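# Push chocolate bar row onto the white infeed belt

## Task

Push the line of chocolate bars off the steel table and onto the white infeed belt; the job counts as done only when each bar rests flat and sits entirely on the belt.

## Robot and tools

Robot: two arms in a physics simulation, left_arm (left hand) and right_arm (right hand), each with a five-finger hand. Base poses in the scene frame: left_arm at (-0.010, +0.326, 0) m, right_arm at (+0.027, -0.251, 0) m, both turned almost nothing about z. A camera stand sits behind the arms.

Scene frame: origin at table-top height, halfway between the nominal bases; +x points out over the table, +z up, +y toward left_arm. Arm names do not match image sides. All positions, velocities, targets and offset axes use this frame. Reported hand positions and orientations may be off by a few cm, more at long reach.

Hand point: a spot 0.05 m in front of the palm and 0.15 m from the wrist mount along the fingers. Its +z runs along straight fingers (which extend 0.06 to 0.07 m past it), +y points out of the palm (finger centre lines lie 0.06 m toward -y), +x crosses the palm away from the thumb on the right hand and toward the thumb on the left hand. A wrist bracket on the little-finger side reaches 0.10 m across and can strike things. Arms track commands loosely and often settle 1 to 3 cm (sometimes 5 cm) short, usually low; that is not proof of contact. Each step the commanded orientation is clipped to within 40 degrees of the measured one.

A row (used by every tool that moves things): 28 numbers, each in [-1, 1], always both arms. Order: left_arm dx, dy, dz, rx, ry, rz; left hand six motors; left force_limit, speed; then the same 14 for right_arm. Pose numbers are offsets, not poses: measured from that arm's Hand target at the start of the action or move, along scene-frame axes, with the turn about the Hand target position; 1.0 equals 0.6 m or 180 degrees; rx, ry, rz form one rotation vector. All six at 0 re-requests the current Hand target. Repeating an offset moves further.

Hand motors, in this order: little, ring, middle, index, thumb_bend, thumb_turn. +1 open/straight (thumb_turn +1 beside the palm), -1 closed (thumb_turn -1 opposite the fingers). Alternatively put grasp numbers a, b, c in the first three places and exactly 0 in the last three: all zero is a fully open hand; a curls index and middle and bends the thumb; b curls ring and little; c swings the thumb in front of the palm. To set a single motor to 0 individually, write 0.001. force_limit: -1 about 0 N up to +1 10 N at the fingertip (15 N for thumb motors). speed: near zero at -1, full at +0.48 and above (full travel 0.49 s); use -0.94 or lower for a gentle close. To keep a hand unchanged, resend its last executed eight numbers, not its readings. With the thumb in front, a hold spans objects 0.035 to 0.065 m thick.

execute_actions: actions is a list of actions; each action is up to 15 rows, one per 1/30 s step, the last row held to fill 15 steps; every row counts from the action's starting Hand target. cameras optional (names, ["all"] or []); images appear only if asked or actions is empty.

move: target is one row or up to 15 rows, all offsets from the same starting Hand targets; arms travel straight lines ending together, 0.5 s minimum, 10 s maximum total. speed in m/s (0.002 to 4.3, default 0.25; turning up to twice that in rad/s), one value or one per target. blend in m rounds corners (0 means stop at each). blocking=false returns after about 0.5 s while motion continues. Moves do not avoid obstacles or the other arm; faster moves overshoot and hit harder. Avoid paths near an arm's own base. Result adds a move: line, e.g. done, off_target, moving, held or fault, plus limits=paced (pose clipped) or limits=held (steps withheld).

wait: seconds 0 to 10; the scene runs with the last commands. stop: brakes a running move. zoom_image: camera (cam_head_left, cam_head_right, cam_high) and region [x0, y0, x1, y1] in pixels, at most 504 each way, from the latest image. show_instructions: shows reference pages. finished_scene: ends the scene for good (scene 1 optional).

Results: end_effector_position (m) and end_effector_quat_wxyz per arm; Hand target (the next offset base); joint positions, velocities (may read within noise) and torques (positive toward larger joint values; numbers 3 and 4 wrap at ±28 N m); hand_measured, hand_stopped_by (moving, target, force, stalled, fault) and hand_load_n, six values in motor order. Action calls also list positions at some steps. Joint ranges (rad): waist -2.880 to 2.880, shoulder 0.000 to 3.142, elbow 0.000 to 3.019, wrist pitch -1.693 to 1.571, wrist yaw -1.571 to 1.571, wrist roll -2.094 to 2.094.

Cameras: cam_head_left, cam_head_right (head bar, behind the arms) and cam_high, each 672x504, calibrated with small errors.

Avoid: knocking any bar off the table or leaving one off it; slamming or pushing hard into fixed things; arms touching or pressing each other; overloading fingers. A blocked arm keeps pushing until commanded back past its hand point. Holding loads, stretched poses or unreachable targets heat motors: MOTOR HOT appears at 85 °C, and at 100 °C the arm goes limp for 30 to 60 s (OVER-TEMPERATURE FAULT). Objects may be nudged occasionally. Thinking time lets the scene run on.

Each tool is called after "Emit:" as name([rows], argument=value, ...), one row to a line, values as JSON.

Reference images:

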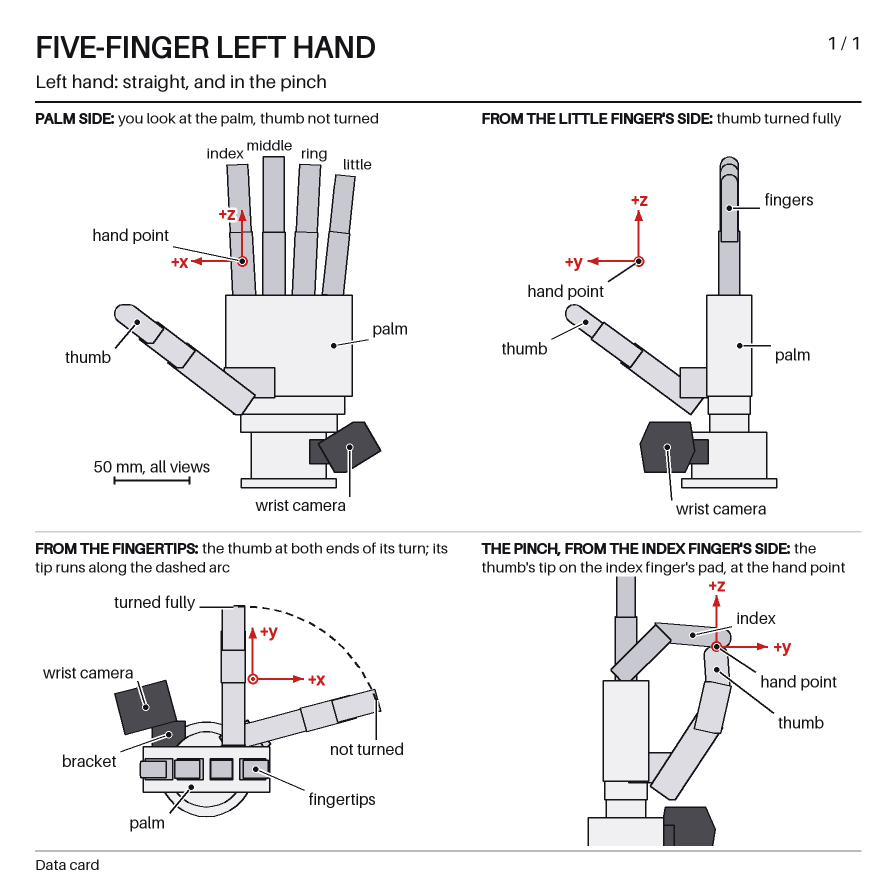

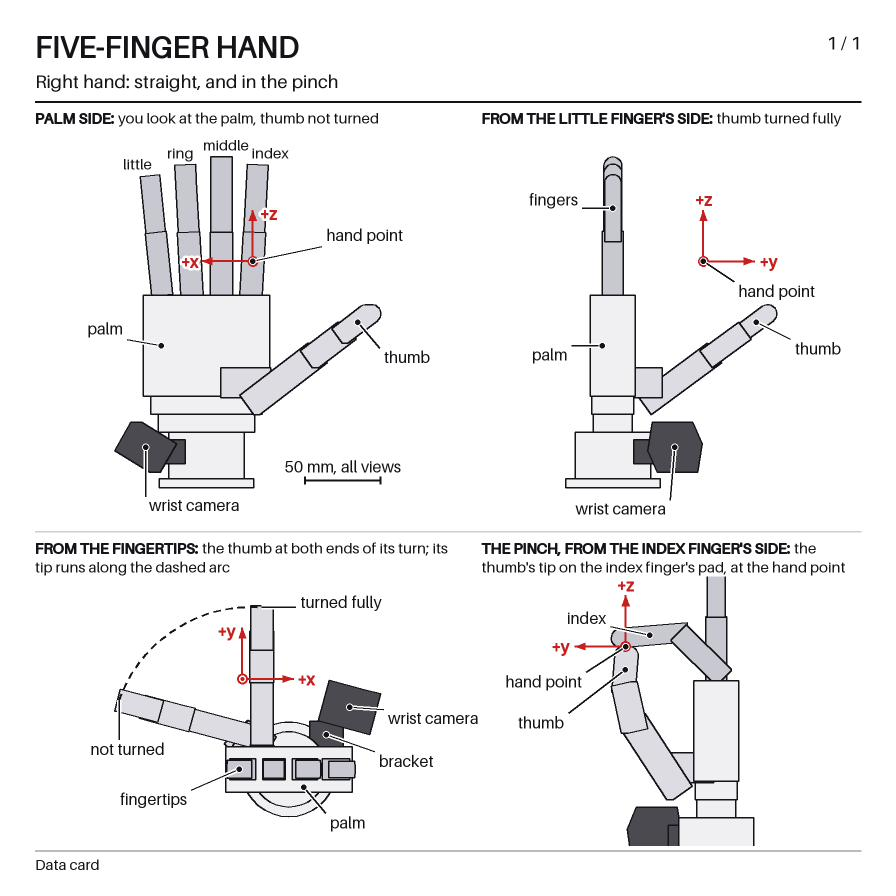

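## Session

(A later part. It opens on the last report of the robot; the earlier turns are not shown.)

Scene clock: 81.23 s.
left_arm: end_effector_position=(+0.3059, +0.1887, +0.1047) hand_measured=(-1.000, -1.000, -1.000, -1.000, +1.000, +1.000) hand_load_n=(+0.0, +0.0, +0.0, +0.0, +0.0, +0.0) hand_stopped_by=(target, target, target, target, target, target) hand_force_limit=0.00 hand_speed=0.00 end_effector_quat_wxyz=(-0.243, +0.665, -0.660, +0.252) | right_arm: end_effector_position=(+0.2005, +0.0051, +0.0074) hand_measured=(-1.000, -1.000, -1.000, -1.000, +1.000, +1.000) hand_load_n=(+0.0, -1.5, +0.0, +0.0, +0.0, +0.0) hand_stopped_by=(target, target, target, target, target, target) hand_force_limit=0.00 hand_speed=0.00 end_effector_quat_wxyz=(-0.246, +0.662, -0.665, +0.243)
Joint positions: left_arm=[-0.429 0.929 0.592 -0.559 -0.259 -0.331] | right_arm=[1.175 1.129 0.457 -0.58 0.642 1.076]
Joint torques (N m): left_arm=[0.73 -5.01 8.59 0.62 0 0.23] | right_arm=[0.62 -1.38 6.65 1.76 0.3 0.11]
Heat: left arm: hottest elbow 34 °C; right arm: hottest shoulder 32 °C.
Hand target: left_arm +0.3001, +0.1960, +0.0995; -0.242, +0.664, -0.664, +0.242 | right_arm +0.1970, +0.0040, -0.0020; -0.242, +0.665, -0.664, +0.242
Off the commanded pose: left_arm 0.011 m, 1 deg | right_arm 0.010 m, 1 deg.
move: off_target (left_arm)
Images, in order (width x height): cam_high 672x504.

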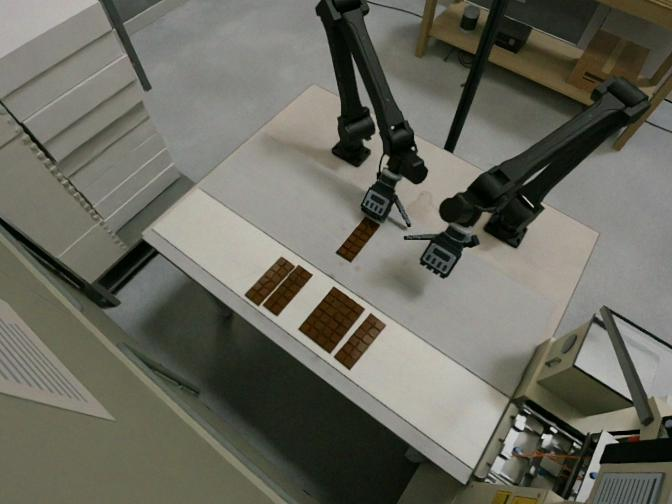

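Emit:
move(target=[0,0,0,0,0,0,-1,-1,-1,-1,1,1,0,0,0.4725,0,0,0,0,0,-1,-1,-1,-1,1,1,0,0], speed=0.1, cameras=["cam_high"])

Emit:
zoom_image(camera="cam_high", region=[230, 180, 430, 370])

Scene clock: 85.00 s.
left_arm: end_effector_position=(+0.3058, +0.1888, +0.1046) hand_measured=(-1.000, -1.000, -1.000, -1.000, +1.000, +1.000) hand_load_n=(+0.0, +0.0, +0.0, +0.0, +0.0, -0.5) hand_stopped_by=(target, target, target, target, target, target) hand_force_limit=0.00 hand_speed=0.00 end_effector_quat_wxyz=(-0.243, +0.664, -0.660, +0.252) | right_arm: end_effector_position=(+0.4695, +0.0018, +0.0075) hand_measured=(-1.000, -1.000, -1.000, -1.000, +1.000, +1.000) hand_load_n=(+0.0, -0.5, -0.5, -0.5, +0.0, +0.0) hand_stopped_by=(target, target, target, target, target, target) hand_force_limit=0.00 hand_speed=0.00 end_effector_quat_wxyz=(-0.248, +0.661, -0.665, +0.244)
Joint positions: left_arm=[-0.429 0.929 0.592 -0.559 -0.259 -0.331] | right_arm=[0.547 1.586 0.855 -0.205 0.345 0.441]
Joint torques (N m): left_arm=[0.79 -5.01 8.61 0.65 0 0.23] | right_arm=[-0.79 -6.01 10.36 1.65 -0.1 -0.06]
Heat: left arm: hottest elbow 34 °C; right arm: hottest elbow 33 °C.
Hand target: left_arm +0.3000, +0.1960, +0.0994; -0.242, +0.664, -0.664, +0.242 | right_arm +0.4804, +0.0040, -0.0020; -0.242, +0.665, -0.664, +0.242
Off the commanded pose: left_arm 0.011 m, 1 deg | right_arm 0.015 m, 1 deg.
move: off_target (left_arm, right_arm)
Images, in order (width x height): cam_high 672x504.

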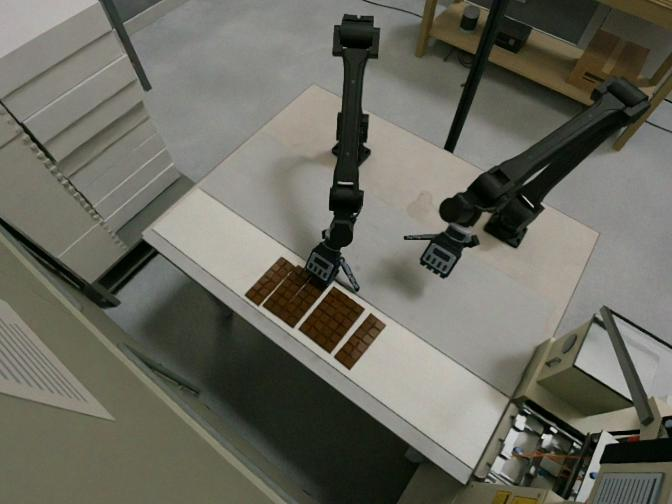

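Scaled by 2.520 from the camera's 672x504 image, which has a finer 960x720 frame.

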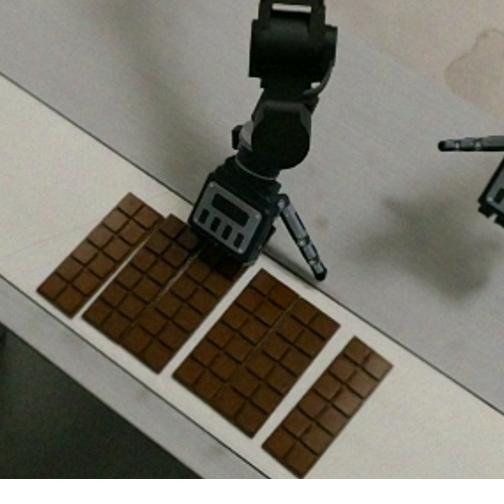

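Emit:
move([
  [0,0,0,0,0,0,-1,-1,-1,-1,1,1,0,0,-0.0667,0,0.0667,0,0,0,-1,-1,-1,-1,1,1,0,0],
  [0,0,0,0,0,0,-1,-1,-1,-1,1,1,0,0,-0.25,-0.17,0.15,0,0,0,-1,-1,-1,-1,1,1,0,0],
], speed=[0.12,0.25], blend=[0.01,0], cameras=["all"])

Emit:
zoom_image(camera="cam_high", region=[230, 230, 400, 390])

Emit:
zoom_image(camera="cam_head_left", region=[190, 210, 320, 290])

Scene clock: 87.17 s.
left_arm: end_effector_position=(+0.3058, +0.1888, +0.1046) hand_measured=(-1.000, -1.000, -1.000, -1.000, +1.000, +1.000) hand_load_n=(+0.0, +0.0, +0.0, +0.0, +0.0, +0.0) hand_stopped_by=(target, target, target, target, target, target) hand_force_limit=0.00 hand_speed=0.00 end_effector_quat_wxyz=(-0.243, +0.664, -0.660, +0.252) | right_arm: end_effector_position=(+0.3348, -0.0928, +0.0885) hand_measured=(-1.000, -1.000, -1.000, -1.000, +1.000, +1.000) hand_load_n=(+0.0, +0.5, +0.0, +0.0, +0.0, +0.0) hand_stopped_by=(target, target, target, target, target, target) hand_force_limit=0.00 hand_speed=0.00 end_effector_quat_wxyz=(-0.245, +0.663, -0.664, +0.242)
Joint positions: left_arm=[-0.429 0.929 0.592 -0.559 -0.259 -0.331] | right_arm=[0.506 0.972 0.577 -0.537 0.318 0.405]
Joint torques (N m): left_arm=[0.67 -5.01 8.61 0.66 0 0.23] | right_arm=[-0.67 -3.96 8.62 1.05 0.02 -0.04]
Heat: left arm: hottest elbow 34 °C; right arm: hottest elbow 33 °C.
Hand target: left_arm +0.3000, +0.1960, +0.0994; -0.242, +0.664, -0.664, +0.242 | right_arm +0.3304, -0.0981, +0.0879; -0.242, +0.665, -0.664, +0.242
Off the commanded pose: left_arm 0.011 m, 1 deg | right_arm 0.007 m, 0 deg.
move: off_target (left_arm)

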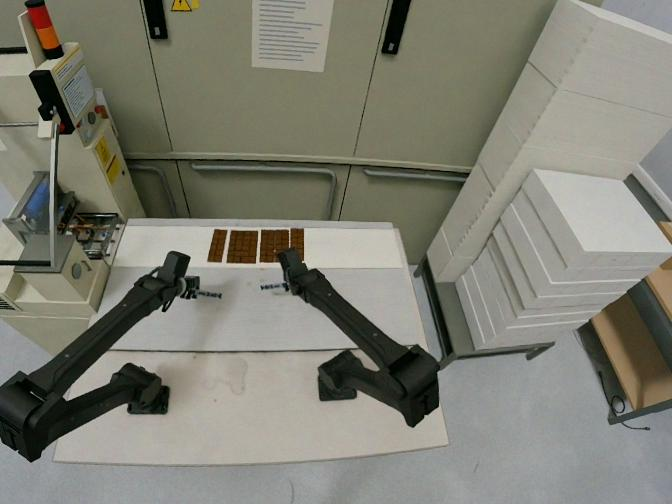

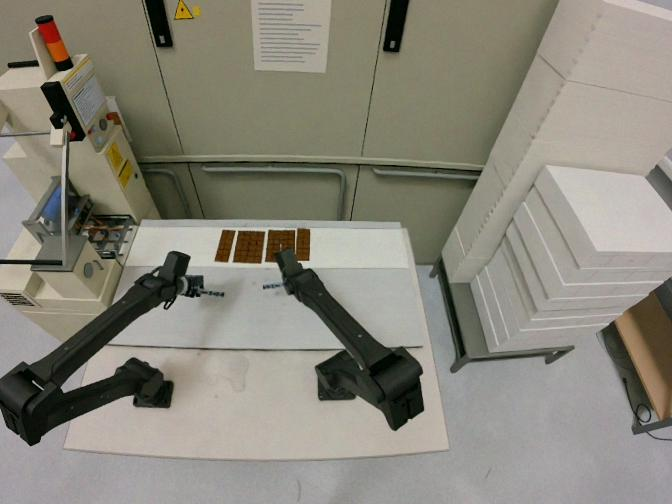

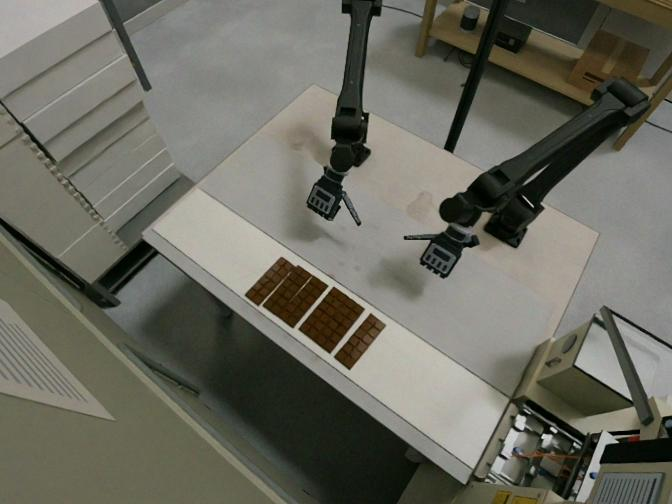

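Scaled by 2.965 from the camera's 672x504 image, which has a finer 960x720 frame.

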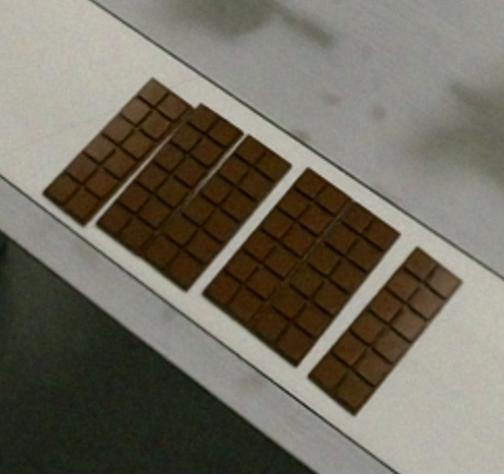

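Scaled by 3.877 from the camera's 672x504 image, which has a finer 960x720 frame.

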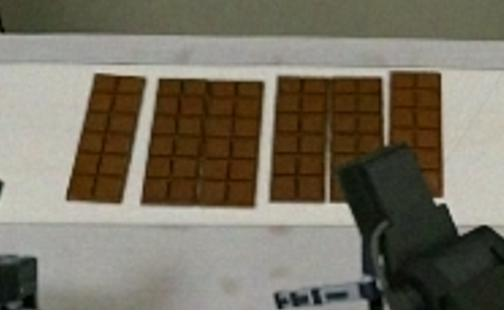

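Emit:
zoom_image(camera="cam_high", region=[255, 255, 335, 335])

Scaled by 6.300 from the camera's 672x504 image, which has a finer 960x720 frame.

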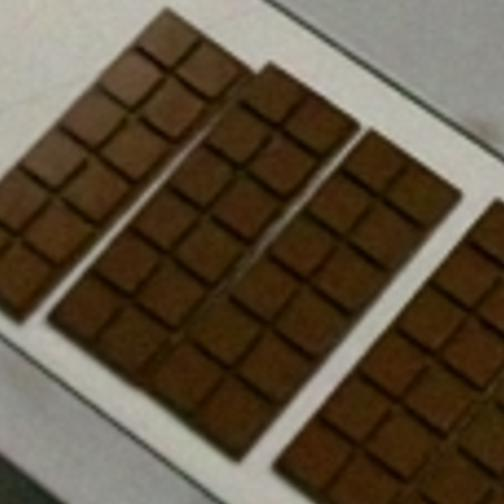

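Emit:
finished_scene()

The scene is finished: the task was done.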